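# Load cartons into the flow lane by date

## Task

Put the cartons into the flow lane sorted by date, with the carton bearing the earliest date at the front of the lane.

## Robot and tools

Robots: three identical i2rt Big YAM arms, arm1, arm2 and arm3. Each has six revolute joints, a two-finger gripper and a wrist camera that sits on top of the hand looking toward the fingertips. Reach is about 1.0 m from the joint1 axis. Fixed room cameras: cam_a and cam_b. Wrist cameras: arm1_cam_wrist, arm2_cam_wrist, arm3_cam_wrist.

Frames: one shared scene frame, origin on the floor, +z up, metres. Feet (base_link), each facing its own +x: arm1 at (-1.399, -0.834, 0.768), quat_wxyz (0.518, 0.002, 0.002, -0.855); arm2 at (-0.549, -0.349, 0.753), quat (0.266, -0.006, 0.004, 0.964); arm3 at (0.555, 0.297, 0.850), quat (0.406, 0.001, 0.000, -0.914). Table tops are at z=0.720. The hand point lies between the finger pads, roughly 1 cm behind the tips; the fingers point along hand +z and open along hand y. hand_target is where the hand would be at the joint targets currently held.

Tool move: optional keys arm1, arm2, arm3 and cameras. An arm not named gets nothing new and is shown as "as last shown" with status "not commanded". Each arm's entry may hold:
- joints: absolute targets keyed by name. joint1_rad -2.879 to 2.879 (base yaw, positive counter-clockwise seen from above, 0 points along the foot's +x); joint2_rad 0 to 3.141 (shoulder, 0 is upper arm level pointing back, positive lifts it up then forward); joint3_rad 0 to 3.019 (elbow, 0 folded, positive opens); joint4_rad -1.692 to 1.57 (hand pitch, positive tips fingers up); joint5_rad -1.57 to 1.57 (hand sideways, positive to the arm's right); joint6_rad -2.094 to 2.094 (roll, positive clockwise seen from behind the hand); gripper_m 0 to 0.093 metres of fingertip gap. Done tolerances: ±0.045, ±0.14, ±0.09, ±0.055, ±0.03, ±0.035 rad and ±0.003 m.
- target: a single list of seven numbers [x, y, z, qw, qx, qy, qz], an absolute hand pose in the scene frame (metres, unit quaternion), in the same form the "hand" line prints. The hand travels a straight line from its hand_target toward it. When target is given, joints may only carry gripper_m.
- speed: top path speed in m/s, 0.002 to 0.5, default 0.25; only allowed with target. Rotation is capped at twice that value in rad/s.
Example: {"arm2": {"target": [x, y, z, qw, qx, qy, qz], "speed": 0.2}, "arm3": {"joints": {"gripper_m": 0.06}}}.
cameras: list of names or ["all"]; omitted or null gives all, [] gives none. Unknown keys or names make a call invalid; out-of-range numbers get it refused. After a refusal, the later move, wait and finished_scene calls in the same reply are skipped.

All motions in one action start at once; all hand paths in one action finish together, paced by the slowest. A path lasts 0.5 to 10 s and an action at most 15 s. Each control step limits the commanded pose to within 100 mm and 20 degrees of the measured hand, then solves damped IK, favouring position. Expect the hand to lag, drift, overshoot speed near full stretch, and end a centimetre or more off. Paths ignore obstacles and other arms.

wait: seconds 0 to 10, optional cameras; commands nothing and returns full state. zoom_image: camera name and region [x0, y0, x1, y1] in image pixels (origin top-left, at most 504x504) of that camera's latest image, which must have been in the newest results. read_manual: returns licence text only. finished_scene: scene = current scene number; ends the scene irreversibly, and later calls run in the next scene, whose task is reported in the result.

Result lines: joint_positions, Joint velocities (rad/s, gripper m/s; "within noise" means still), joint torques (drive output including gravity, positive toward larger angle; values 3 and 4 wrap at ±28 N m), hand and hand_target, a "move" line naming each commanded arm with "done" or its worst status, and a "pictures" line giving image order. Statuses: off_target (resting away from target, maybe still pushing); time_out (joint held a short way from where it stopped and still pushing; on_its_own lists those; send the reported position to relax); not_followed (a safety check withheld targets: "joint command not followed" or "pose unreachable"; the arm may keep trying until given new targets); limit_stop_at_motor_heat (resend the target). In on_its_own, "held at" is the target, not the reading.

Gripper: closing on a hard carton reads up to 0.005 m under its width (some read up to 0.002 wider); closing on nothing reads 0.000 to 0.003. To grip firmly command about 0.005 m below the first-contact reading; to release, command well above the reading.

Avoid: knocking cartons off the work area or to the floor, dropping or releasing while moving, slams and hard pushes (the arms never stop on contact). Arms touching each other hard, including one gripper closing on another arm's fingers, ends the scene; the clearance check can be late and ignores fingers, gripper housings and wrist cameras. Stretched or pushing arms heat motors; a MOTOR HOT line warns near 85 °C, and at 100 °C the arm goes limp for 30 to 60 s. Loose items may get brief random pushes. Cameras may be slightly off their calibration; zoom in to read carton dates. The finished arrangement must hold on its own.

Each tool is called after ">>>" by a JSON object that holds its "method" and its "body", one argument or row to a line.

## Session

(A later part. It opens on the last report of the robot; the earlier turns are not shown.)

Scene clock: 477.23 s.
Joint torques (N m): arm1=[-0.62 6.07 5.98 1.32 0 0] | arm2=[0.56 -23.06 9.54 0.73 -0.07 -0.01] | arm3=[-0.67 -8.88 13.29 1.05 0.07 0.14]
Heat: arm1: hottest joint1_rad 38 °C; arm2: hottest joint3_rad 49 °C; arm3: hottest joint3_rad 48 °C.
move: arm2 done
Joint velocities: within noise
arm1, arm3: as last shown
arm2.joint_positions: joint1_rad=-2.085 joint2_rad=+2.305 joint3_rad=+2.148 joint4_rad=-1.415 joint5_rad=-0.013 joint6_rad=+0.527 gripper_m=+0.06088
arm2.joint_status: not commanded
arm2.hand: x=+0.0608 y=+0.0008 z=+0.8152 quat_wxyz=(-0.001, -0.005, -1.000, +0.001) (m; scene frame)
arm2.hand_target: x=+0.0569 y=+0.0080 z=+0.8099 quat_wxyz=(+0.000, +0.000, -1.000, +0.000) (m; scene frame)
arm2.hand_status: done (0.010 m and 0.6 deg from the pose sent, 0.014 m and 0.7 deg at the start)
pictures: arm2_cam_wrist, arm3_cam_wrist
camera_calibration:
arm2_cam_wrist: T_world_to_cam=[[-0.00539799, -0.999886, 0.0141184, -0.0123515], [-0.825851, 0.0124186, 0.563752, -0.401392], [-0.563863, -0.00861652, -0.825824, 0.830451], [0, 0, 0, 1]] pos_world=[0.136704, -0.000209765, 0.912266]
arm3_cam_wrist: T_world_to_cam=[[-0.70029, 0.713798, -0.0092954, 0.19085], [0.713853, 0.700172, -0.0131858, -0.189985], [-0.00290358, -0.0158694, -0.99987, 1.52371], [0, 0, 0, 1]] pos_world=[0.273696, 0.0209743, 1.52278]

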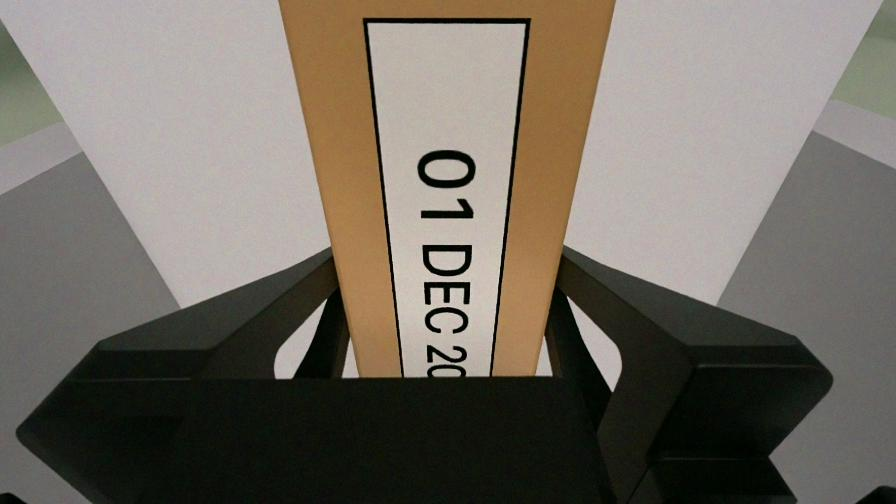

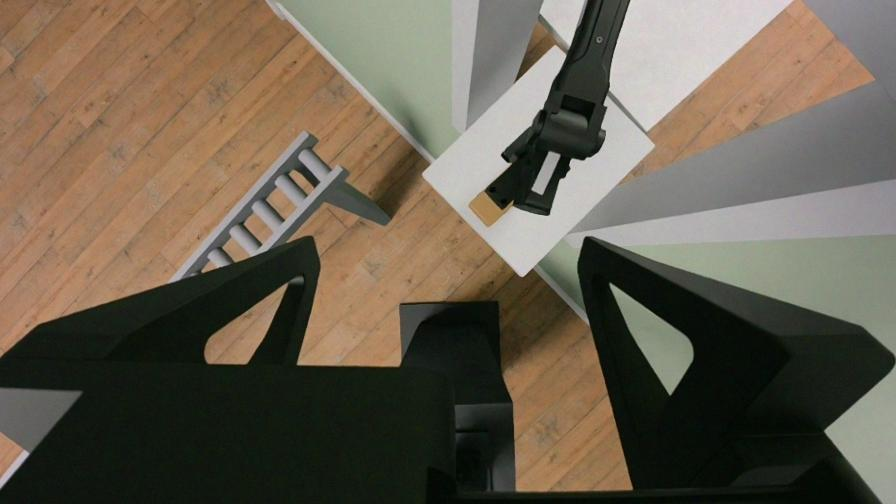

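>>> {"method": "move", "body": {
  "arm2": {"target": [0.053, 0.006, 0.797, 0, 0, 1, 0], "speed": 0.06},
  "cameras": []
}}

>>> {"method": "move", "body": {
  "arm2": {"target": [0.053, 0.006, 0.784, 0, 0, 1, 0], "speed": 0.06},
  "cameras": ["arm2_cam_wrist"]
}}

Scene clock: 482.53 s.
Joint torques (N m): arm1=[-0.56 6.12 5.97 1.31 0 0] | arm2=[0.56 -23.88 9.35 0.65 -0.07 0] | arm3=[-0.73 -8.7 13.27 1.03 0.08 0.14]
Heat: arm1: hottest joint1_rad 38 °C; arm2: hottest joint3_rad 48 °C; arm3: hottest joint3_rad 49 °C.
move: arm2 done
Joint velocities: within noise
arm1.joint_positions: joint1_rad=+1.017 joint2_rad=+0.400 joint3_rad=+1.499 joint4_rad=-1.493 joint5_rad=+0.002 joint6_rad=+0.003 gripper_m=+0.08996
arm1.joint_status: not commanded
arm1.hand: x=-1.3494 y=-0.9237 z=+1.3536 quat_wxyz=(-0.482, -0.415, -0.722, +0.272) (m; scene frame)
arm1.hand_target: x=-1.3511 y=-0.9235 z=+1.3522 quat_wxyz=(-0.477, -0.420, -0.721, +0.275) (m; scene frame)
arm1.hand_status: not commanded
arm2.joint_positions: joint1_rad=-2.084 joint2_rad=+2.305 joint3_rad=+2.101 joint4_rad=-1.375 joint5_rad=-0.013 joint6_rad=+0.527 gripper_m=+0.06088
arm2.joint_status: not commanded
arm2.hand: x=+0.0566 y=-0.0017 z=+0.7975 quat_wxyz=(+0.002, -0.005, -1.000, +0.002) (m; scene frame)
arm2.hand_target: x=+0.0529 y=+0.0060 z=+0.7969 quat_wxyz=(+0.000, +0.000, -1.000, +0.000) (m; scene frame)
arm2.hand_status: done (0.008 m and 0.7 deg from the pose sent, 0.021 m and 0.6 deg at the start)
arm3.joint_positions: joint1_rad=-0.055 joint2_rad=+1.192 joint3_rad=+1.865 joint4_rad=-1.591 joint5_rad=-0.001 joint6_rad=-0.007 gripper_m=+0.09397
arm3.joint_status: not commanded
arm3.hand: x=+0.2740 y=+0.0210 z=+1.3998 quat_wxyz=(-0.122, -0.875, -0.364, +0.296) (m; scene frame)
arm3.hand_target: x=+0.2710 y=+0.0241 z=+1.4110 quat_wxyz=(-0.124, -0.875, -0.355, +0.304) (m; scene frame)
arm3.hand_status: not commanded
pictures: none
No camera images: "cameras" was empty.

Scene clock: 483.50 s.
Joint torques (N m): arm1=[-0.62 6.07 5.98 1.31 0 0] | arm2=[0.56 -22.48 9.17 0.68 -0.07 0] | arm3=[-0.85 -8.88 13.29 1.1 0.07 0.13]
Heat: arm1: hottest joint1_rad 38 °C; arm2: hottest joint3_rad 48 °C; arm3: hottest joint3_rad 49 °C.
move: arm2 off_target
Joint velocities: within noise
arm1, arm3: as last shown
arm2.joint_positions: joint1_rad=-2.084 joint2_rad=+2.305 joint3_rad=+2.087 joint4_rad=-1.348 joint5_rad=-0.013 joint6_rad=+0.527 gripper_m=+0.06088
arm2.joint_status: not commanded
arm2.hand: x=+0.0582 y=-0.0005 z=+0.7922 quat_wxyz=(-0.003, -0.005, -1.000, -0.001) (m; scene frame)
arm2.hand_target: x=+0.0530 y=+0.0059 z=+0.7840 quat_wxyz=(+0.000, +0.000, -1.000, +0.000) (m; scene frame)
arm2.hand_status: off_target (0.012 m and 0.7 deg from the pose sent, 0.016 m and 0.7 deg at the start)
pictures: arm2_cam_wrist
camera_calibration:
arm2_cam_wrist: T_world_to_cam=[[-0.00462457, -0.999926, 0.011295, -0.0111374], [-0.828651, 0.0101544, 0.559674, -0.387132], [-0.559747, -0.00677136, -0.828636, 0.811898], [0, 0, 0, 1]] pos_world=[0.133608, -0.00170784, 0.889562]

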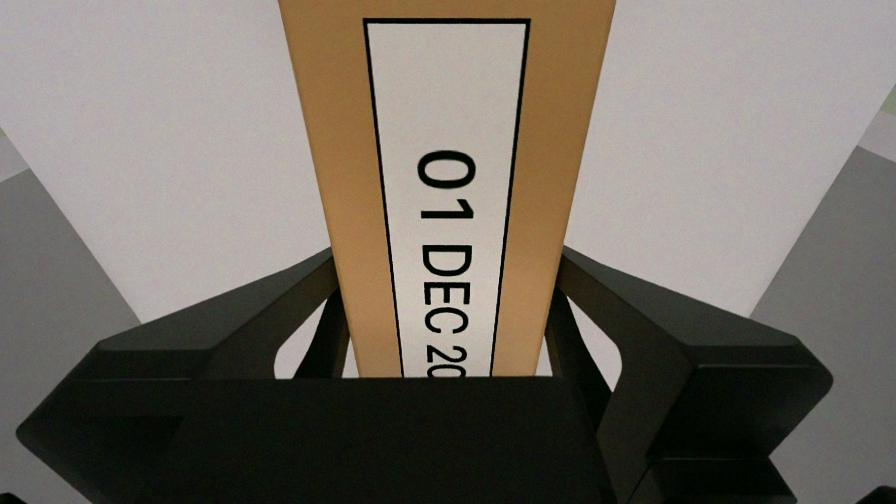

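>>> {"method": "move", "body": {
  "arm2": {"joints": {"gripper_m": 0.092}},
  "cameras": ["arm2_cam_wrist"]
}}

>>> {"method": "move", "body": {
  "arm2": {"target": [0.053, 0.004, 0.93, 0, 0, 1, 0], "speed": 0.2},
  "cameras": ["arm2_cam_wrist"]
}}

Scene clock: 486.53 s.
Joint torques (N m): arm1=[-0.62 6.12 5.97 1.31 0 0] | arm2=[0.5 -23.12 9.1 0.66 -0.04 0] | arm3=[-0.97 -8.76 13.3 1.06 0.07 0.14]
Heat: arm1: hottest joint1_rad 38 °C; arm2: hottest joint3_rad 48 °C; arm3: hottest joint3_rad 49 °C.
move: arm2 done
Joint velocities: arm1=[within noise] | arm2=[-0.015 -0.005 -0.017 -0.007 -0.154 -0.007 -0.001] | arm3=[within noise]
arm1, arm3: as last shown
arm2.joint_positions: joint1_rad=-2.084 joint2_rad=+2.305 joint3_rad=+2.087 joint4_rad=-1.348 joint5_rad=-0.013 joint6_rad=+0.527 gripper_m=+0.09185
arm2.joint_status: all done
arm2.hand: x=+0.0582 y=-0.0004 z=+0.7925 quat_wxyz=(-0.004, -0.005, -1.000, -0.001) (m; scene frame)
arm2.hand_target: x=+0.0530 y=+0.0058 z=+0.7842 quat_wxyz=(+0.000, +0.000, -1.000, +0.000) (m; scene frame)
arm2.hand_status: not commanded
pictures: arm2_cam_wrist
camera_calibration:
arm2_cam_wrist: T_world_to_cam=[[-0.00461102, -0.999931, 0.0107945, -0.0106969], [-0.82873, 0.00986217, 0.559562, -0.387191], [-0.55963, -0.00636558, -0.828718, 0.812205], [0, 0, 0, 1]] pos_world=[0.133609, -0.00170743, 0.889861]

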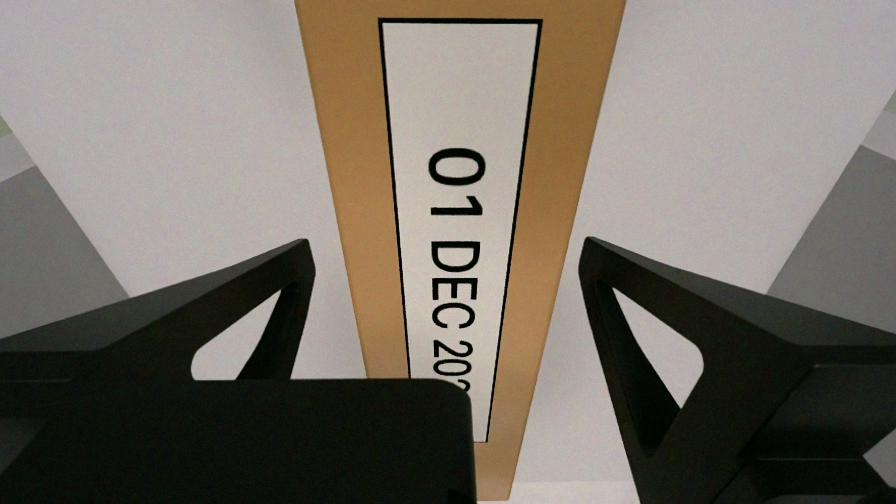

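Scene clock: 488.37 s.
Joint torques (N m): arm1=[-0.56 6.07 6 1.32 0 0] | arm2=[0.21 -20.72 14.72 -0.14 -0.05 -0.05] | arm3=[-0.67 -8.76 13.29 1.01 0.08 0.13]
Heat: arm1: hottest joint1_rad 38 °C; arm2: hottest joint3_rad 49 °C; arm3: hottest joint3_rad 49 °C.
move: arm2 off_target
Joint velocities: within noise
arm1, arm3: as last shown
arm2.joint_positions: joint1_rad=-2.084 joint2_rad=+2.244 joint3_rad=+2.331 joint4_rad=-1.681 joint5_rad=-0.013 joint6_rad=+0.527 gripper_m=+0.09194
arm2.joint_status: not commanded
arm2.hand: x=+0.0446 y=-0.0059 z=+0.9263 quat_wxyz=(+0.009, -0.005, -1.000, +0.006) (m; scene frame)
arm2.hand_target: x=+0.0524 y=+0.0036 z=+0.9300 quat_wxyz=(-0.001, +0.000, -1.000, +0.000) (m; scene frame)
arm2.hand_status: off_target (0.013 m and 1.3 deg from the pose sent, 0.138 m and 0.7 deg at the start)
pictures: arm2_cam_wrist
camera_calibration:
arm2_cam_wrist: T_world_to_cam=[[-0.00456033, -0.99968, 0.0248829, -0.0306862], [-0.814745, 0.0181418, 0.579536, -0.492396], [-0.579802, -0.0176303, -0.814567, 0.903249], [0, 0, 0, 1]] pos_world=[0.122388, -0.00581882, 1.02188]

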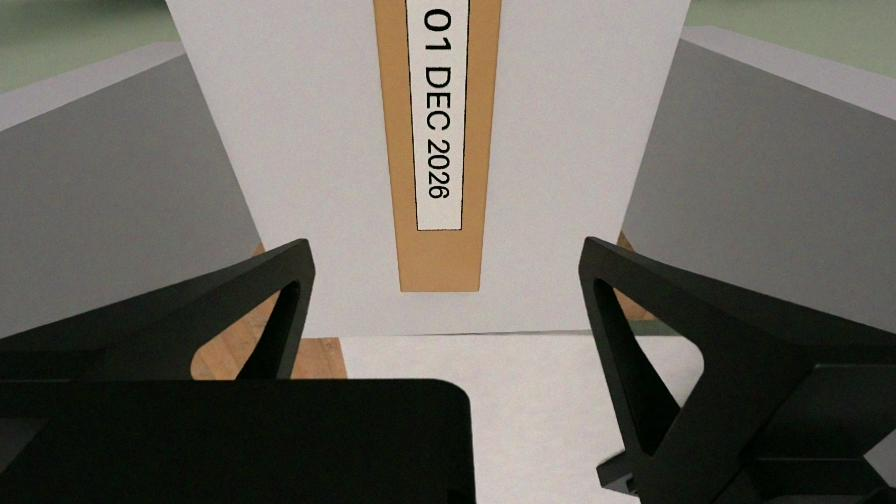

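>>> {"method": "move", "body": {
  "arm2": {"target": [-0.28, 0.01, 0.94, 0, 0, 1, 0], "speed": 0.35},
  "cameras": ["arm2_cam_wrist", "arm3_cam_wrist"]
}}

Scene clock: 494.37 s.
Joint torques (N m): arm1=[-0.56 6.01 5.96 1.32 0 0] | arm2=[0.09 -12.04 8.73 0.66 0.12 0.05] | arm3=[-0.73 -8.76 13.31 1.01 0.07 0.12]
Heat: arm1: hottest joint1_rad 38 °C; arm2: hottest joint3_rad 50 °C; arm3: hottest joint3_rad 49 °C.
move: arm2 done
Joint velocities: within noise
arm1, arm3: as last shown
arm2.joint_positions: joint1_rad=-1.687 joint2_rad=+1.526 joint3_rad=+1.337 joint4_rad=-1.373 joint5_rad=-0.017 joint6_rad=+0.907 gripper_m=+0.09194
arm2.joint_status: not commanded
arm2.hand: x=-0.2778 y=+0.0113 z=+0.9460 quat_wxyz=(-0.001, +0.004, -1.000, -0.003) (m; scene frame)
arm2.hand_target: x=-0.2801 y=+0.0099 z=+0.9401 quat_wxyz=(+0.000, +0.000, -1.000, +0.000) (m; scene frame)
arm2.hand_status: done (0.007 m and 0.6 deg from the pose sent, 0.325 m and 1.3 deg at the start)
pictures: arm2_cam_wrist, arm3_cam_wrist
camera_calibration:
arm2_cam_wrist: T_world_to_cam=[[0.0130011, -0.999891, 0.00703146, 0.00627771], [-0.825931, -0.00677486, 0.563731, -0.754759], [-0.563621, -0.0131366, -0.825929, 0.747795], [0, 0, 0, 1]] pos_world=[-0.201987, 0.0109871, 1.04306]
arm3_cam_wrist: T_world_to_cam=[[-0.70029, 0.713798, -0.0092954, 0.19085], [0.713853, 0.700172, -0.0131858, -0.189985], [-0.00290358, -0.0158694, -0.99987, 1.52371], [0, 0, 0, 1]] pos_world=[0.273696, 0.0209743, 1.52278]

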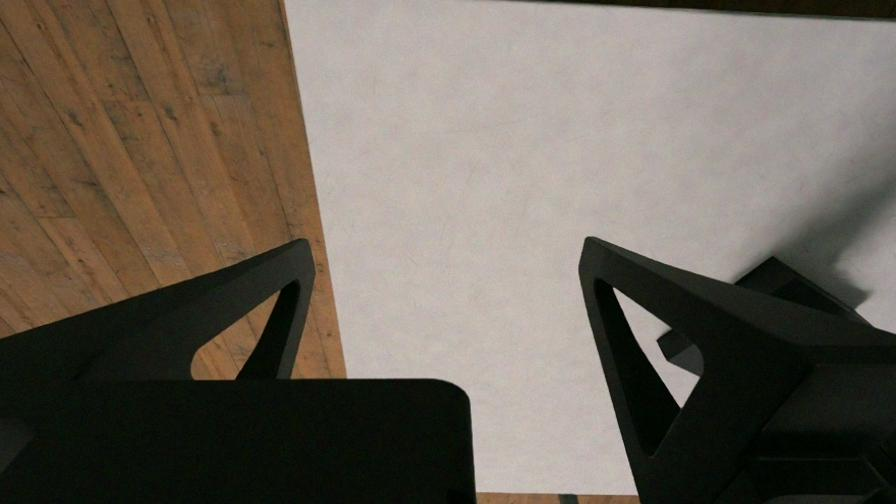

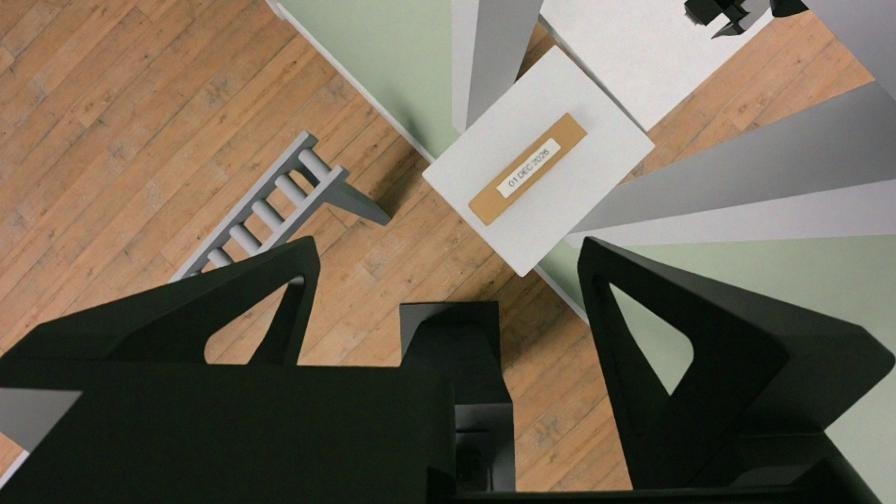

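>>> {"method": "move", "body": {
  "arm2": {"joints": {"joint1_rad": 1.674, "joint2_rad": 1.66, "joint3_rad": 1.43, "joint4_rad": -1.34, "joint5_rad": 0, "joint6_rad": 0}},
  "arm3": {"joints": {"joint1_rad": -0.319, "joint2_rad": 1.90, "joint3_rad": 1.62, "joint4_rad": -1.29, "joint5_rad": 0, "joint6_rad": 0.565}},
  "cameras": ["arm2_cam_wrist", "arm3_cam_wrist"]
}}

Scene clock: 517.57 s.
Joint torques (N m): arm1=[-0.56 6.07 5.98 1.31 0 0] | arm2=[-0.15 -14.39 11.45 -0.12 0.03 -0.11] | arm3=[0.5 -21.42 13.33 0.34 0.09 -0.02]
Heat: arm1: hottest joint1_rad 38 °C; arm2: hottest joint3_rad 50 °C; arm3: hottest joint3_rad 48 °C.
move: arm2 done; arm3 done
Joint velocities: within noise
arm1: as last shown
arm2.joint_positions: joint1_rad=+1.676 joint2_rad=+1.664 joint3_rad=+1.409 joint4_rad=-1.331 joint5_rad=-0.001 joint6_rad=+0.009 gripper_m=+0.09201
arm2.joint_status: all done
arm2.hand: x=-0.7566 y=-0.7920 z=+0.9150 quat_wxyz=(+0.003, +0.845, +0.534, +0.008) (m; scene frame)
arm2.hand_target: x=-0.7600 y=-0.7959 z=+0.9250 quat_wxyz=(+0.008, +0.843, +0.537, +0.000) (m; scene frame)
arm2.hand_status: not commanded
arm3.joint_positions: joint1_rad=-0.322 joint2_rad=+1.881 joint3_rad=+1.589 joint4_rad=-1.289 joint5_rad=+0.000 joint6_rad=+0.572 gripper_m=+0.09398
arm3.joint_status: all done
arm3.hand: x=+0.0618 y=+0.0197 z=+0.9637 quat_wxyz=(+0.002, -1.000, +0.029, -0.005) (m; scene frame)
arm3.hand_target: x=+0.0537 y=+0.0130 z=+0.9645 quat_wxyz=(+0.000, -1.000, +0.024, -0.001) (m; scene frame)
arm3.hand_status: not commanded
pictures: arm2_cam_wrist, arm3_cam_wrist
camera_calibration:
arm2_cam_wrist: T_world_to_cam=[[-0.905546, 0.424244, -0.00163705, -0.349645], [0.346653, 0.742141, 0.573636, 0.333162], [0.244577, 0.518887, -0.819109, 1.46836], [0, 0, 0, 1]] pos_world=[-0.791239, -0.860832, 1.01106]
arm3_cam_wrist: T_world_to_cam=[[0.0740777, 0.997248, 0.00284171, -0.0260478], [0.794723, -0.0607546, 0.603924, -0.628054], [0.602435, -0.0424789, -0.797037, 0.854759], [0, 0, 0, 1]] pos_world=[-0.0138778, 0.0241282, 1.06065]

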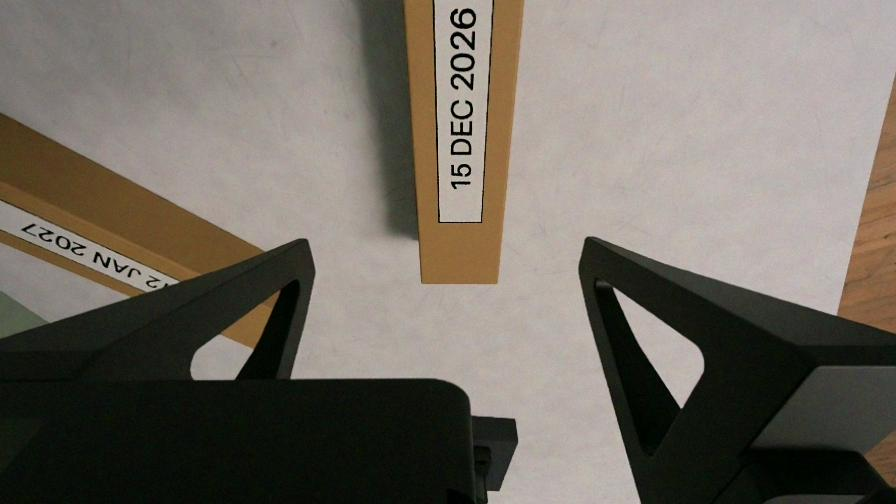

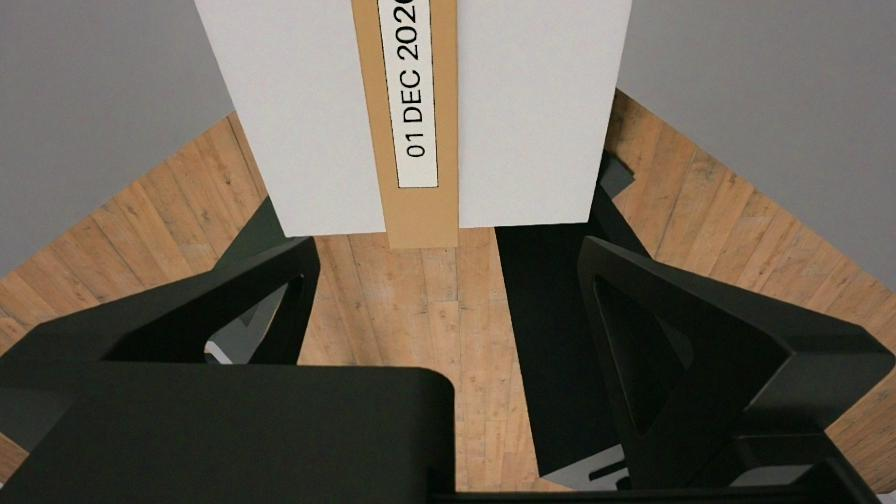

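>>> {"method": "move", "body": {
  "arm2": {"target": [-0.775, -0.809, 0.768, 0, 0.8434, 0.5373, 0], "speed": 0.15},
  "arm3": {"target": [0.034, -0.008, 0.86, 0, -0.9997, 0.0253, 0], "speed": 0.15},
  "cameras": ["arm2_cam_wrist", "arm3_cam_wrist"]
}}

Scene clock: 550.43 s.
Joint torques (N m): arm1=[-0.5 6.12 5.98 1.31 0 0] | arm2=[-0.79 -14.39 7.79 0.79 0.06 -0.12] | arm3=[1.08 -23.41 10.61 0.72 0.14 0.14]
Heat: arm1: hottest joint1_rad 38 °C; arm2: hottest joint3_rad 50 °C; arm3: hottest joint3_rad 47 °C.
move: arm2 off_target; arm3 off_target
Joint velocities: within noise
arm1: as last shown
arm2.joint_positions: joint1_rad=+1.670 joint2_rad=+1.853 joint3_rad=+1.281 joint4_rad=-0.990 joint5_rad=+0.011 joint6_rad=-0.004 gripper_m=+0.09201
arm2.joint_status: not commanded
arm2.hand: x=-0.7708 y=-0.8143 z=+0.7789 quat_wxyz=(+0.005, +0.843, +0.537, -0.006) (m; scene frame)
arm2.hand_target: x=-0.7747 y=-0.8088 z=+0.7681 quat_wxyz=(+0.000, +0.843, +0.537, +0.000) (m; scene frame)
arm2.hand_status: off_target (0.013 m and 0.8 deg from the pose sent, 0.149 m and 1.1 deg at the start)
arm3.joint_positions: joint1_rad=-0.316 joint2_rad=+2.043 joint3_rad=+1.589 joint4_rad=-1.106 joint5_rad=+0.000 joint6_rad=+0.574 gripper_m=+0.09398
arm3.joint_status: not commanded
arm3.hand: x=+0.0335 y=-0.0008 z=+0.8722 quat_wxyz=(-0.003, -1.000, +0.027, +0.003) (m; scene frame)
arm3.hand_target: x=+0.0344 y=-0.0078 z=+0.8600 quat_wxyz=(+0.000, -1.000, +0.025, +0.000) (m; scene frame)
arm3.hand_status: off_target (0.014 m and 0.5 deg from the pose sent, 0.111 m and 0.8 deg at the start)
pictures: arm2_cam_wrist, arm3_cam_wrist
camera_calibration:
arm2_cam_wrist: T_world_to_cam=[[-0.908161, 0.418475, 0.0110559, -0.36974], [0.354096, 0.753824, 0.553503, 0.463649], [0.223293, 0.506585, -0.832774, 1.35607], [0, 0, 0, 1]] pos_world=[-0.802761, -0.881748, 0.876758]
arm3_cam_wrist: T_world_to_cam=[[0.0690509, 0.99758, -0.00817729, 0.00650248], [0.805319, -0.0509013, 0.590652, -0.540365], [0.588806, -0.0473704, -0.806885, 0.807046], [0, 0, 0, 1]] pos_world=[-0.0404765, 0.00423808, 0.970414]

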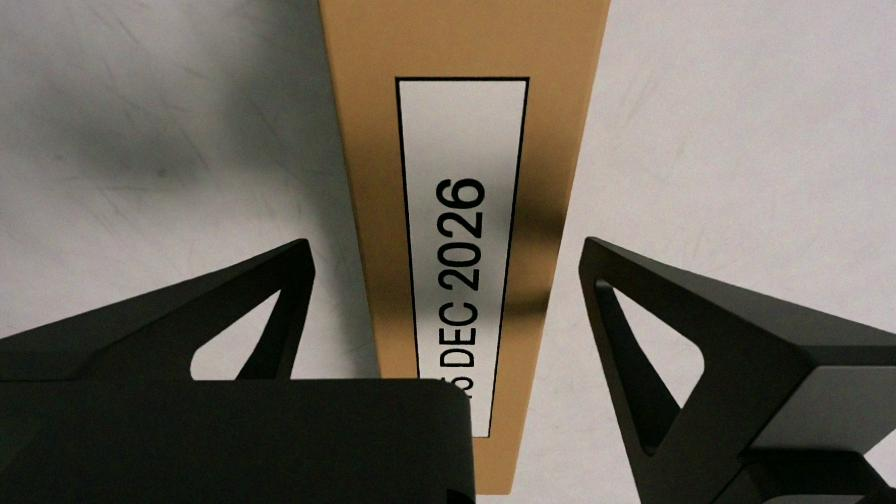

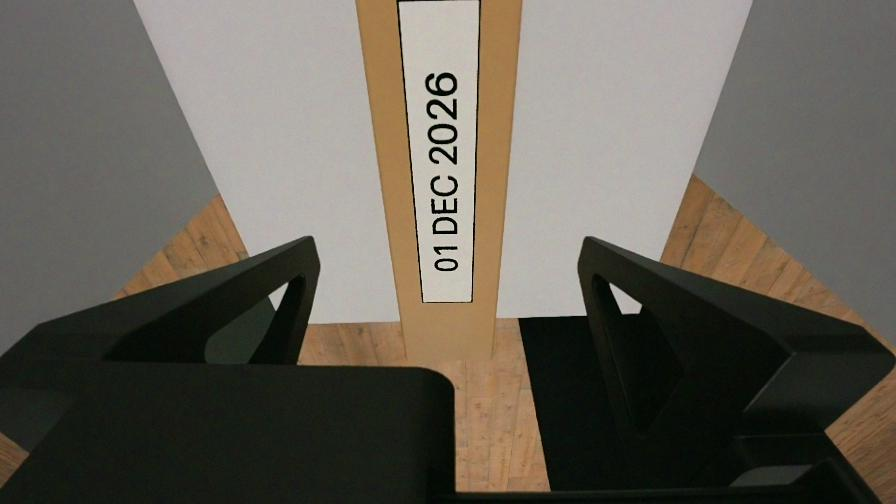

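>>> {"method": "move", "body": {
  "arm2": {"target": [-0.776, -0.803, 0.755, 0, 0.8434, 0.5373, 0], "speed": 0.1},
  "arm3": {"target": [0.040, -0.010, 0.785, 0, -0.9997, 0.0253, 0], "speed": 0.12},
  "cameras": []
}}

>>> {"method": "move", "body": {
  "arm2": {"joints": {"gripper_m": 0.054}},
  "arm3": {"joints": {"gripper_m": 0.054}},
  "cameras": ["arm2_cam_wrist", "arm3_cam_wrist"]
}}

Scene clock: 558.87 s.
Joint torques (N m): arm1=[-0.62 6.07 5.97 1.31 0 0] | arm2=[-0.79 -13.68 7.38 0.77 0.06 -0.12] | arm3=[0.91 -23.82 9.24 0.73 0.12 0.14]
Heat: arm1: hottest joint1_rad 38 °C; arm2: hottest joint3_rad 50 °C; arm3: hottest joint3_rad 46 °C.
move: arm2 off_target; arm3 off_target
Joint velocities: within noise
arm1: as last shown
arm2.joint_positions: joint1_rad=+1.663 joint2_rad=+1.855 joint3_rad=+1.259 joint4_rad=-0.954 joint5_rad=+0.011 joint6_rad=-0.011 gripper_m=+0.09201
arm2.joint_status: not commanded
arm2.hand: x=-0.7733 y=-0.8115 z=+0.7709 quat_wxyz=(+0.008, +0.843, +0.537, -0.011) (m; scene frame)
arm2.hand_target: x=-0.7756 y=-0.8028 z=+0.7554 quat_wxyz=(+0.000, +0.843, +0.537, +0.000) (m; scene frame)
arm2.hand_status: off_target (0.018 m and 1.5 deg from the pose sent, 0.027 m and 0.8 deg at the start)
arm3.joint_positions: joint1_rad=-0.308 joint2_rad=+2.140 joint3_rad=+1.532 joint4_rad=-0.950 joint5_rad=+0.000 joint6_rad=+0.582 gripper_m=+0.09398
arm3.joint_status: not commanded
arm3.hand: x=+0.0363 y=-0.0046 z=+0.7978 quat_wxyz=(-0.004, -1.000, +0.027, +0.004) (m; scene frame)
arm3.hand_target: x=+0.0403 y=-0.0099 z=+0.7851 quat_wxyz=(+0.000, -1.000, +0.025, +0.000) (m; scene frame)
arm3.hand_status: off_target (0.014 m and 0.7 deg from the pose sent, 0.088 m and 0.5 deg at the start)
pictures: none
No camera images: "cameras" was empty.

Scene clock: 559.50 s.
Joint torques (N m): arm1=[-0.62 6.01 5.97 1.32 0 0] | arm2=[-0.85 -13.74 7.36 0.79 0.05 -0.11] | arm3=[0.97 -23.65 9.25 0.76 0.14 0.16]
Heat: arm1: hottest joint1_rad 38 °C; arm2: hottest joint3_rad 50 °C; arm3: hottest joint3_rad 46 °C.
move: arm2 off_target; arm3 off_target
Joint velocities: within noise
arm1.joint_positions: joint1_rad=+1.017 joint2_rad=+0.400 joint3_rad=+1.499 joint4_rad=-1.493 joint5_rad=+0.002 joint6_rad=+0.003 gripper_m=+0.08996
arm1.joint_status: not commanded
arm1.hand: x=-1.3494 y=-0.9237 z=+1.3536 quat_wxyz=(-0.482, -0.415, -0.722, +0.272) (m; scene frame)
arm1.hand_target: x=-1.3511 y=-0.9235 z=+1.3522 quat_wxyz=(-0.477, -0.420, -0.721, +0.275) (m; scene frame)
arm1.hand_status: not commanded
arm2.joint_positions: joint1_rad=+1.663 joint2_rad=+1.855 joint3_rad=+1.259 joint4_rad=-0.954 joint5_rad=+0.011 joint6_rad=-0.012 gripper_m=+0.06061
arm2.joint_status: gripper_m off_target (ended at +0.06064, target +0.05400)
arm2.hand: x=-0.7733 y=-0.8116 z=+0.7709 quat_wxyz=(+0.008, +0.843, +0.537, -0.011) (m; scene frame)
arm2.hand_target: x=-0.7757 y=-0.8028 z=+0.7554 quat_wxyz=(+0.000, +0.843, +0.537, +0.000) (m; scene frame)
arm2.hand_status: not commanded
arm3.joint_positions: joint1_rad=-0.308 joint2_rad=+2.140 joint3_rad=+1.532 joint4_rad=-0.950 joint5_rad=+0.000 joint6_rad=+0.582 gripper_m=+0.05870
arm3.joint_status: gripper_m off_target (ended at +0.05873, target +0.05400)
arm3.hand: x=+0.0363 y=-0.0046 z=+0.7978 quat_wxyz=(-0.004, -1.000, +0.027, +0.004) (m; scene frame)
arm3.hand_target: x=+0.0403 y=-0.0099 z=+0.7851 quat_wxyz=(+0.000, -1.000, +0.025, +0.000) (m; scene frame)
arm3.hand_status: not commanded
pictures: arm2_cam_wrist, arm3_cam_wrist
camera_calibration:
arm2_cam_wrist: T_world_to_cam=[[-0.908359, 0.41804, 0.0112527, -0.373782], [0.356607, 0.760255, 0.542996, 0.482185], [0.218439, 0.497248, -0.83966, 1.34265], [0, 0, 0, 1]] pos_world=[-0.804766, -0.877958, 0.869752]
arm3_cam_wrist: T_world_to_cam=[[0.0698244, 0.997509, -0.00999234, 0.0109363], [0.806774, -0.0505761, 0.588691, -0.497324], [0.58672, -0.0491666, -0.808296, 0.746422], [0, 0, 0, 1]] pos_world=[-0.0374755, 0.000637208, 0.896209]

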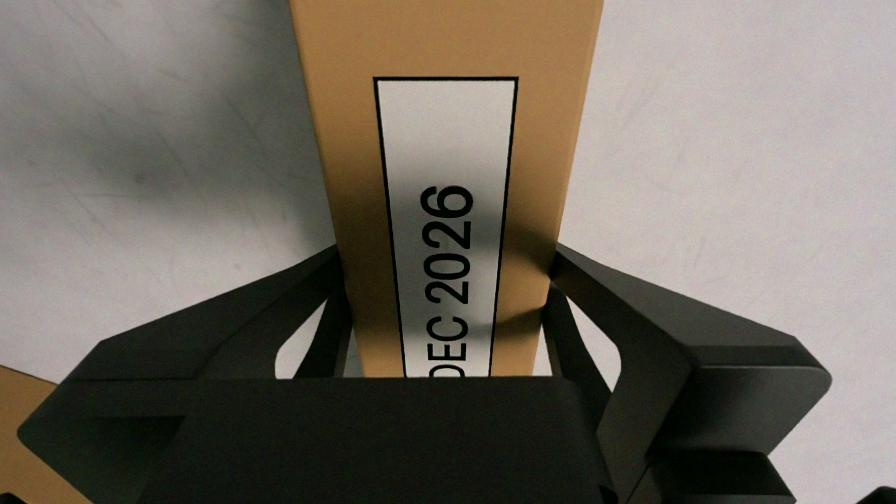

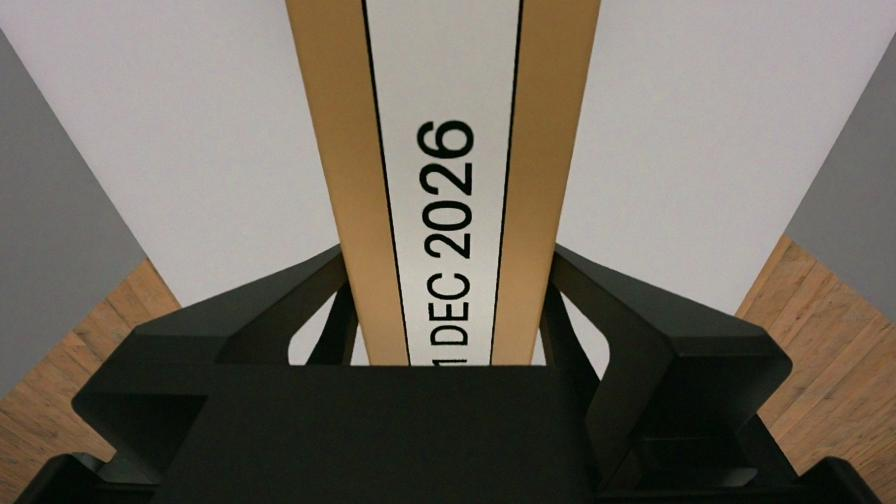

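>>> {"method": "move", "body": {
  "arm2": {"joints": {"joint1_rad": 1.674, "joint2_rad": 1.60, "joint3_rad": 1.44, "joint4_rad": -1.40, "joint5_rad": 0, "joint6_rad": 0}},
  "arm3": {"target": [0.05, -0.005, 0.93, 0, -0.9997, 0.0253, 0], "speed": 0.2},
  "cameras": ["arm2_cam_wrist", "arm3_cam_wrist"]
}}

Scene clock: 568.43 s.
Joint torques (N m): arm1=[-0.62 6.12 5.97 1.32 0 0] | arm2=[0.56 -13.51 12.44 -0.16 -0.11 0.09] | arm3=[1.08 -25.52 14.76 -0.1 0.08 0.15]
Heat: arm1: hottest joint1_rad 38 °C; arm2: hottest joint3_rad 49 °C; arm3: hottest joint3_rad 45 °C.
move: arm2 done; arm3 off_target
Joint velocities: within noise
arm1: as last shown
arm2.joint_positions: joint1_rad=+1.665 joint2_rad=+1.603 joint3_rad=+1.408 joint4_rad=-1.390 joint5_rad=+0.002 joint6_rad=-0.011 gripper_m=+0.06061
arm2.joint_status: all done
arm2.hand: x=-0.7546 y=-0.7735 z=+0.9427 quat_wxyz=(+0.002, +0.843, +0.538, +0.007) (m; scene frame)
arm2.hand_target: x=-0.7541 y=-0.7819 z=+0.9566 quat_wxyz=(+0.010, +0.843, +0.537, -0.004) (m; scene frame)
arm2.hand_status: not commanded
arm3.joint_positions: joint1_rad=-0.307 joint2_rad=+1.969 joint3_rad=+1.557 joint4_rad=-1.215 joint5_rad=+0.000 joint6_rad=+0.584 gripper_m=+0.05870
arm3.joint_status: not commanded
arm3.hand: x=+0.0644 y=+0.0113 z=+0.9038 quat_wxyz=(+0.015, -0.999, +0.027, -0.025) (m; scene frame)
arm3.hand_target: x=+0.0513 y=-0.0042 z=+0.9304 quat_wxyz=(+0.000, -1.000, +0.025, +0.000) (m; scene frame)
arm3.hand_status: off_target (0.034 m and 3.3 deg from the pose sent, 0.133 m and 0.7 deg at the start)
pictures: arm2_cam_wrist, arm3_cam_wrist
camera_calibration:
arm2_cam_wrist: T_world_to_cam=[[-0.9094, 0.41592, 0.00156085, -0.367944], [0.341768, 0.74512, 0.572705, 0.302373], [0.237036, 0.521351, -0.81976, 1.47782], [0, 0, 0, 1]] pos_world=[-0.788247, -0.842734, 1.03886]
arm3_cam_wrist: T_world_to_cam=[[0.0691373, 0.997169, 0.0295542, -0.0415342], [0.770594, -0.0721956, 0.633224, -0.619202], [0.633565, -0.0210051, -0.773404, 0.781477], [0, 0, 0, 1]] pos_world=[-0.0150912, 0.013128, 0.997718]

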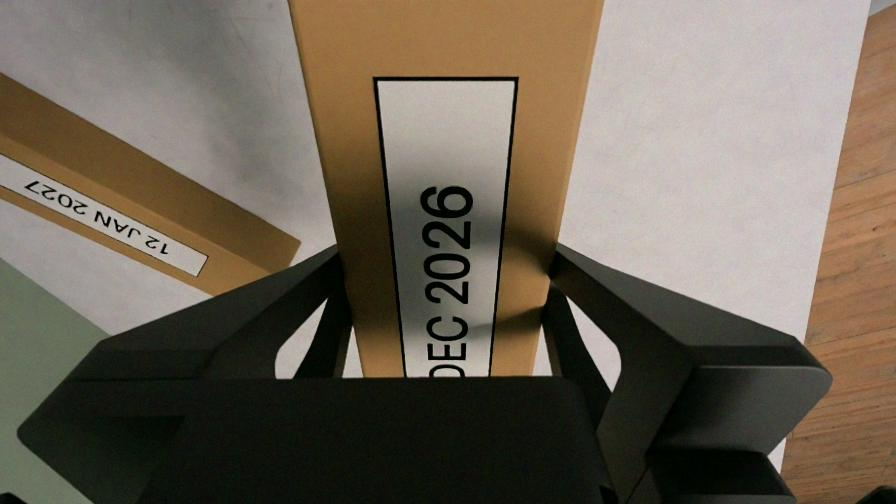

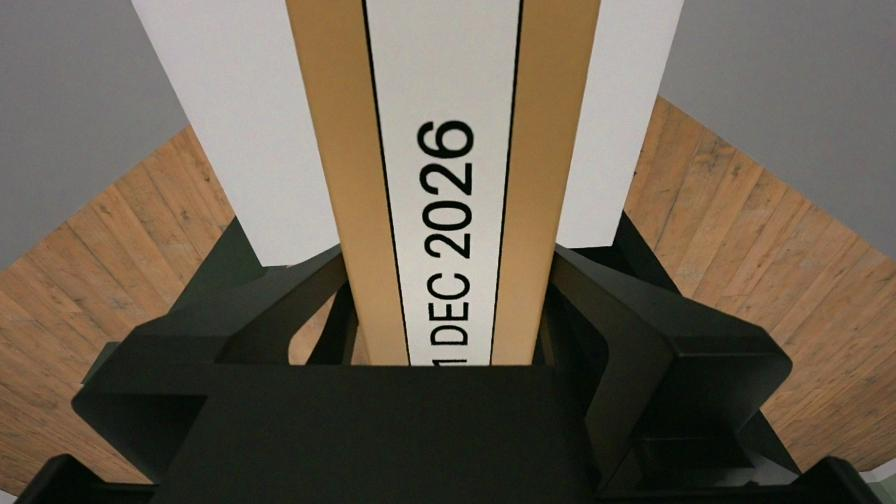

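>>> {"method": "move", "body": {
  "arm2": {"joints": {"joint1_rad": -1.669, "joint2_rad": 1.53, "joint3_rad": 1.35, "joint4_rad": -1.325, "joint5_rad": 0, "joint6_rad": 0.934}},
  "arm3": {"target": [0.32, 0.0, 0.97, 0, 1, 0, 0], "speed": 0.25},
  "cameras": ["arm3_cam_wrist"]
}}

>>> {"method": "move", "body": {
  "arm3": {"joints": {"joint1_rad": 0.805, "joint2_rad": 2.03, "joint3_rad": 2.0, "joint4_rad": -1.50, "joint5_rad": 0, "joint6_rad": 1.64}},
  "cameras": ["arm2_cam_wrist", "arm3_cam_wrist", "cam_b"]
}}

Scene clock: 585.47 s.
Joint torques (N m): arm1=[-0.56 6.01 5.97 1.31 0 0] | arm2=[-0.03 -14.15 9.55 -0.01 -0.06 0.08] | arm3=[0.85 -15.5 10.35 -0.05 0.22 0.16]
Heat: arm1: hottest joint1_rad 38 °C; arm2: hottest joint3_rad 49 °C; arm3: hottest joint3_rad 48 °C.
move: arm2 done; arm3 done
Joint velocities: within noise
arm1: as last shown
arm2.joint_positions: joint1_rad=-1.670 joint2_rad=+1.548 joint3_rad=+1.356 joint4_rad=-1.317 joint5_rad=+0.002 joint6_rad=+0.924 gripper_m=+0.06067
arm2.joint_status: all done
arm2.hand: x=-0.2690 y=+0.0310 z=+0.9435 quat_wxyz=(-0.024, +0.004, -1.000, -0.018) (m; scene frame)
arm2.hand_target: x=-0.2727 y=+0.0276 z=+0.9493 quat_wxyz=(-0.024, +0.000, -0.999, -0.021) (m; scene frame)
arm2.hand_status: not commanded
arm3.joint_positions: joint1_rad=+0.061 joint2_rad=+1.425 joint3_rad=+1.001 joint4_rad=-1.159 joint5_rad=-0.002 joint6_rad=+0.897 gripper_m=+0.05870
arm3.joint_status: not commanded
arm3.hand: x=+0.3176 y=+0.0012 z=+0.9617 quat_wxyz=(+0.004, -1.000, +0.000, -0.005) (m; scene frame)
arm3.hand_target: x=+0.3199 y=+0.0000 z=+0.9699 quat_wxyz=(+0.000, -1.000, +0.000, +0.000) (m; scene frame)
arm3.hand_status: done (0.009 m and 0.8 deg from the pose sent, 0.264 m and 4.5 deg at the start)
pictures: arm3_cam_wrist
camera_calibration:
arm3_cam_wrist: T_world_to_cam=[[0.0157704, 0.999856, 0.00619515, -0.0112861], [0.796726, -0.0163096, 0.604121, -0.832116], [0.604135, -0.00459138, -0.796868, 0.697455], [0, 0, 0, 1]] pos_world=[0.241789, 0.000915296, 1.05855]

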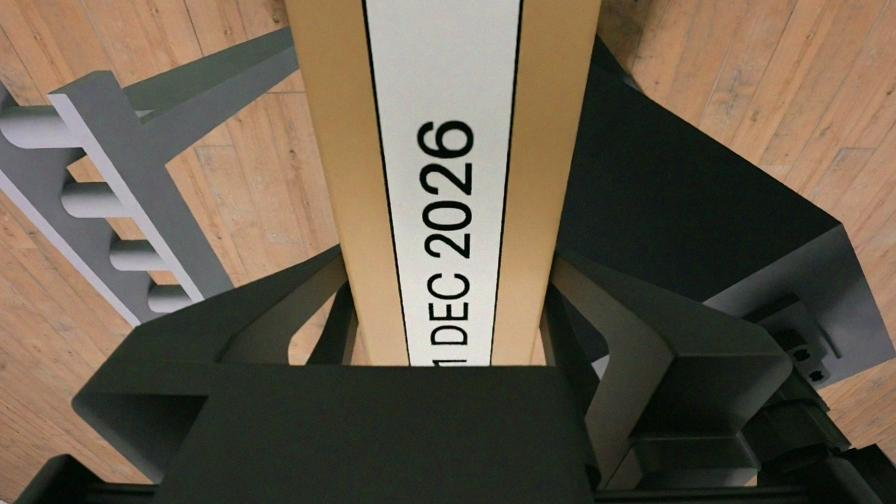

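Scene clock: 587.30 s.
Joint torques (N m): arm1=[-0.56 6.07 5.98 1.31 -0.01 0] | arm2=[-0.09 -14.15 9.52 -0.01 -0.03 0.08] | arm3=[-0.09 -27.58 15.34 -0.05 0.19 0.13]
Heat: arm1: hottest joint1_rad 38 °C; arm2: hottest joint3_rad 49 °C; arm3: hottest joint3_rad 48 °C.
move: arm3 done
Joint velocities: within noise
arm1, arm2: as last shown
arm3.joint_positions: joint1_rad=+0.807 joint2_rad=+2.039 joint3_rad=+1.951 joint4_rad=-1.491 joint5_rad=-0.002 joint6_rad=+1.632 gripper_m=+0.05870
arm3.joint_status: all done
arm3.hand: x=+0.5996 y=-0.3326 z=+1.0082 quat_wxyz=(+0.005, -1.000, -0.006, -0.002) (m; scene frame)
arm3.hand_target: x=+0.5990 y=-0.3434 z=+1.0327 quat_wxyz=(-0.020, -1.000, -0.001, -0.002) (m; scene frame)
arm3.hand_status: not commanded
pictures: arm2_cam_wrist, arm3_cam_wrist, cam_b
camera_calibration:
arm2_cam_wrist: T_world_to_cam=[[0.0135771, -0.999642, -0.0230715, 0.0544694], [-0.850924, -0.0236684, 0.524755, -0.715279], [-0.525113, 0.0125074, -0.850941, 0.7841], [0, 0, 0, 1]] pos_world=[-0.197647, 0.0277133, 1.04383]
arm3_cam_wrist: T_world_to_cam=[[0.00460476, 0.999967, 0.00668901, 0.323946], [0.801418, -0.00769099, 0.598055, -1.08413], [0.598087, 0.0026068, -0.801427, 0.573271], [0, 0, 0, 1]] pos_world=[0.524484, -0.333768, 1.10564]

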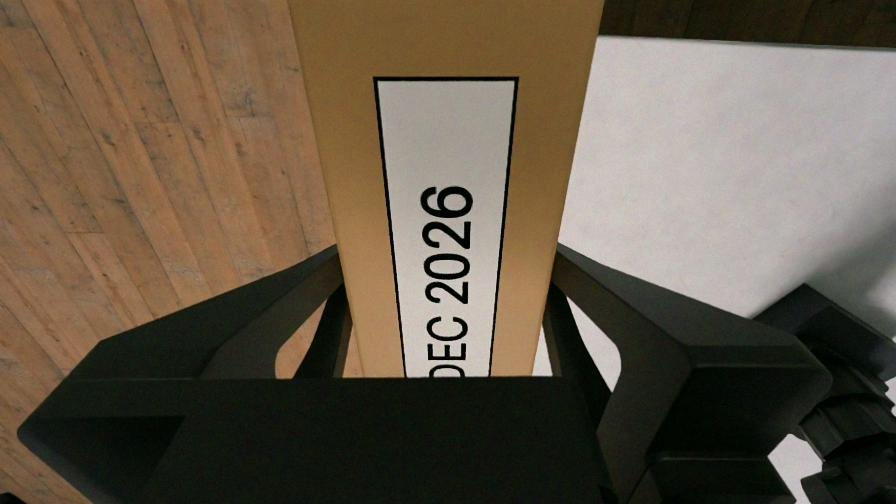

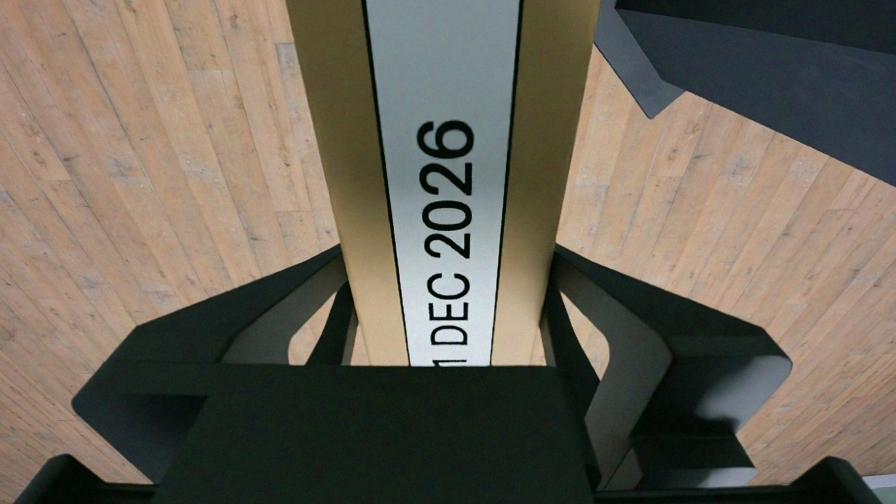

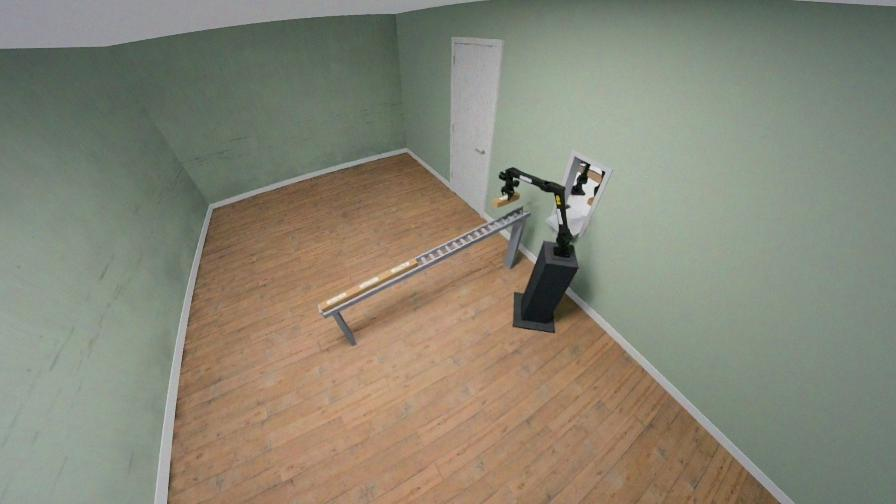

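>>> {"method": "zoom_image", "body": {
  "camera": "cam_b",
  "region": [460, 140, 640, 290]
}}

>>> {"method": "zoom_image", "body": {
  "camera": "cam_b",
  "region": [300, 190, 540, 350]
}}

Scaled by 2.800 from the camera's 896x504 image, which has a finer 1280x720 frame.

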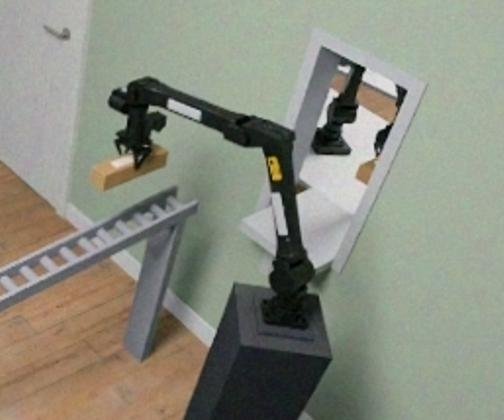

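Scaled by 2.100 from the camera's 896x504 image, which has a finer 1280x720 frame.

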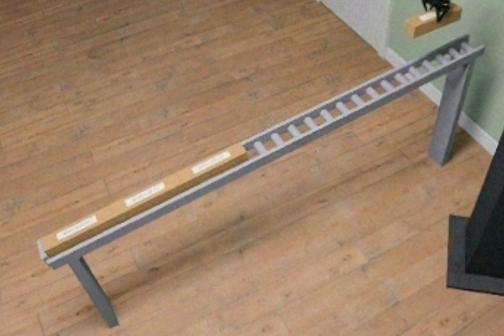

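>>> {"method": "move", "body": {
  "arm2": {"target": [0.048, 0.008, 0.94, 0, 0, 1, 0], "speed": 0.25},
  "arm3": {"target": [0.45, -0.15, 1.0, 0, 1, 0, 0], "speed": 0.25},
  "cameras": ["arm2_cam_wrist", "arm3_cam_wrist"]
}}

Scene clock: 621.93 s.
Joint torques (N m): arm1=[-0.56 6.01 6 1.29 0 -0.01] | arm2=[-0.03 -22.48 15.76 -0.27 -0.08 -0.12] | arm3=[-0.5 -20.6 10.56 0.53 0.06 -0.02]
Heat: arm1: hottest joint1_rad 38 °C; arm2: hottest joint3_rad 49 °C; arm3: hottest joint3_rad 50 °C.
move: arm2 off_target; arm3 off_target
Joint velocities: within noise
arm1: as last shown
arm2.joint_positions: joint1_rad=-2.073 joint2_rad=+2.243 joint3_rad=+2.313 joint4_rad=-1.685 joint5_rad=-0.012 joint6_rad=+0.543 gripper_m=+0.06067
arm2.joint_status: not commanded
arm2.hand: x=+0.0368 y=-0.0023 z=+0.9200 quat_wxyz=(+0.018, -0.008, -1.000, +0.012) (m; scene frame)
arm2.hand_target: x=+0.0465 y=+0.0072 z=+0.9399 quat_wxyz=(-0.004, +0.000, -1.000, -0.002) (m; scene frame)
arm2.hand_status: off_target (0.025 m and 2.6 deg from the pose sent, 0.318 m and 3.5 deg at the start; a joint's target at an end of its range on 20 of 74 steps)
arm3.joint_positions: joint1_rad=+0.511 joint2_rad=+1.609 joint3_rad=+1.280 joint4_rad=-1.279 joint5_rad=+0.004 joint6_rad=+1.352 gripper_m=+0.05870
arm3.joint_status: not commanded
arm3.hand: x=+0.4520 y=-0.1474 z=+0.9872 quat_wxyz=(+0.019, -1.000, +0.002, -0.003) (m; scene frame)
arm3.hand_target: x=+0.4500 y=-0.1499 z=+1.0001 quat_wxyz=(+0.000, -1.000, +0.000, +0.000) (m; scene frame)
arm3.hand_status: off_target (0.013 m and 2.2 deg from the pose sent, 0.236 m and 0.8 deg at the start)
pictures: arm2_cam_wrist, arm3_cam_wrist
camera_calibration:
arm2_cam_wrist: T_world_to_cam=[[-0.0096277, -0.999263, 0.0371468, -0.0380757], [-0.804223, 0.0298144, 0.59358, -0.508394], [-0.59425, -0.0241595, -0.803917, 0.884307], [0, 0, 0, 1]] pos_world=[0.116271, -0.00152574, 1.0141]
arm3_cam_wrist: T_world_to_cam=[[0.0204437, 0.99918, 0.0349486, 0.104476], [0.799366, -0.0373307, 0.599684, -0.956975], [0.600496, 0.0156769, -0.799474, 0.643208], [0, 0, 0, 1]] pos_world=[0.376593, -0.150199, 1.08446]

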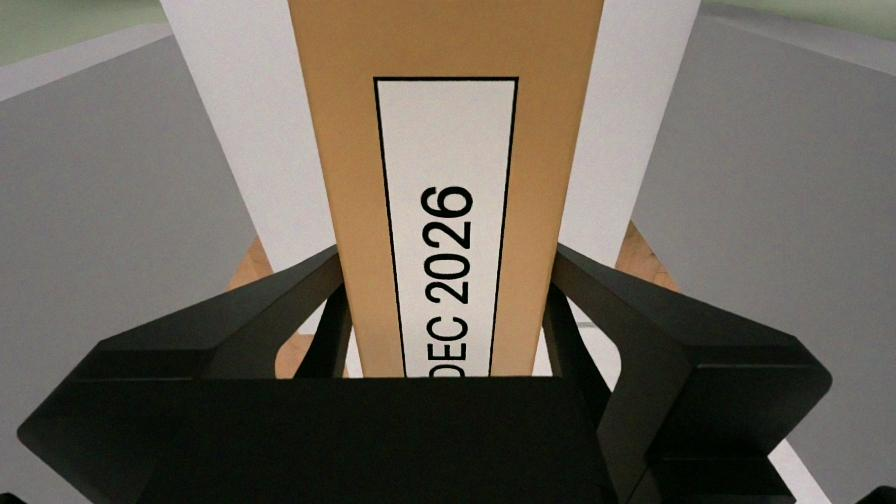

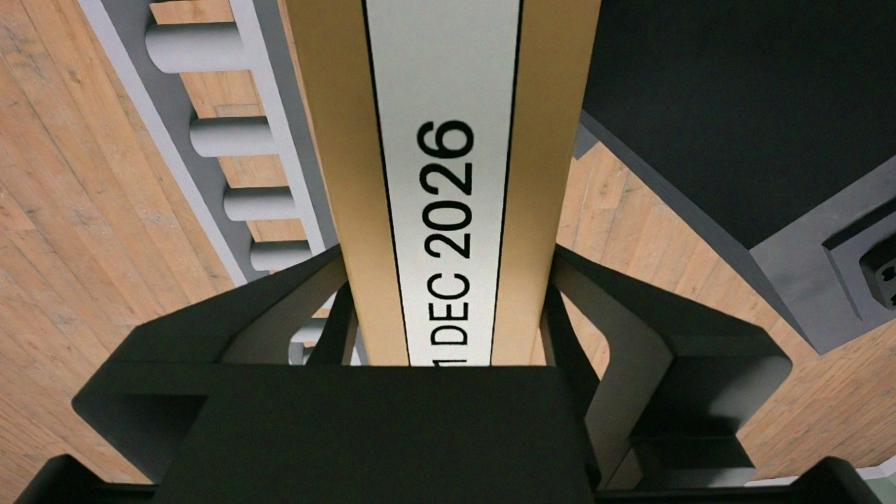

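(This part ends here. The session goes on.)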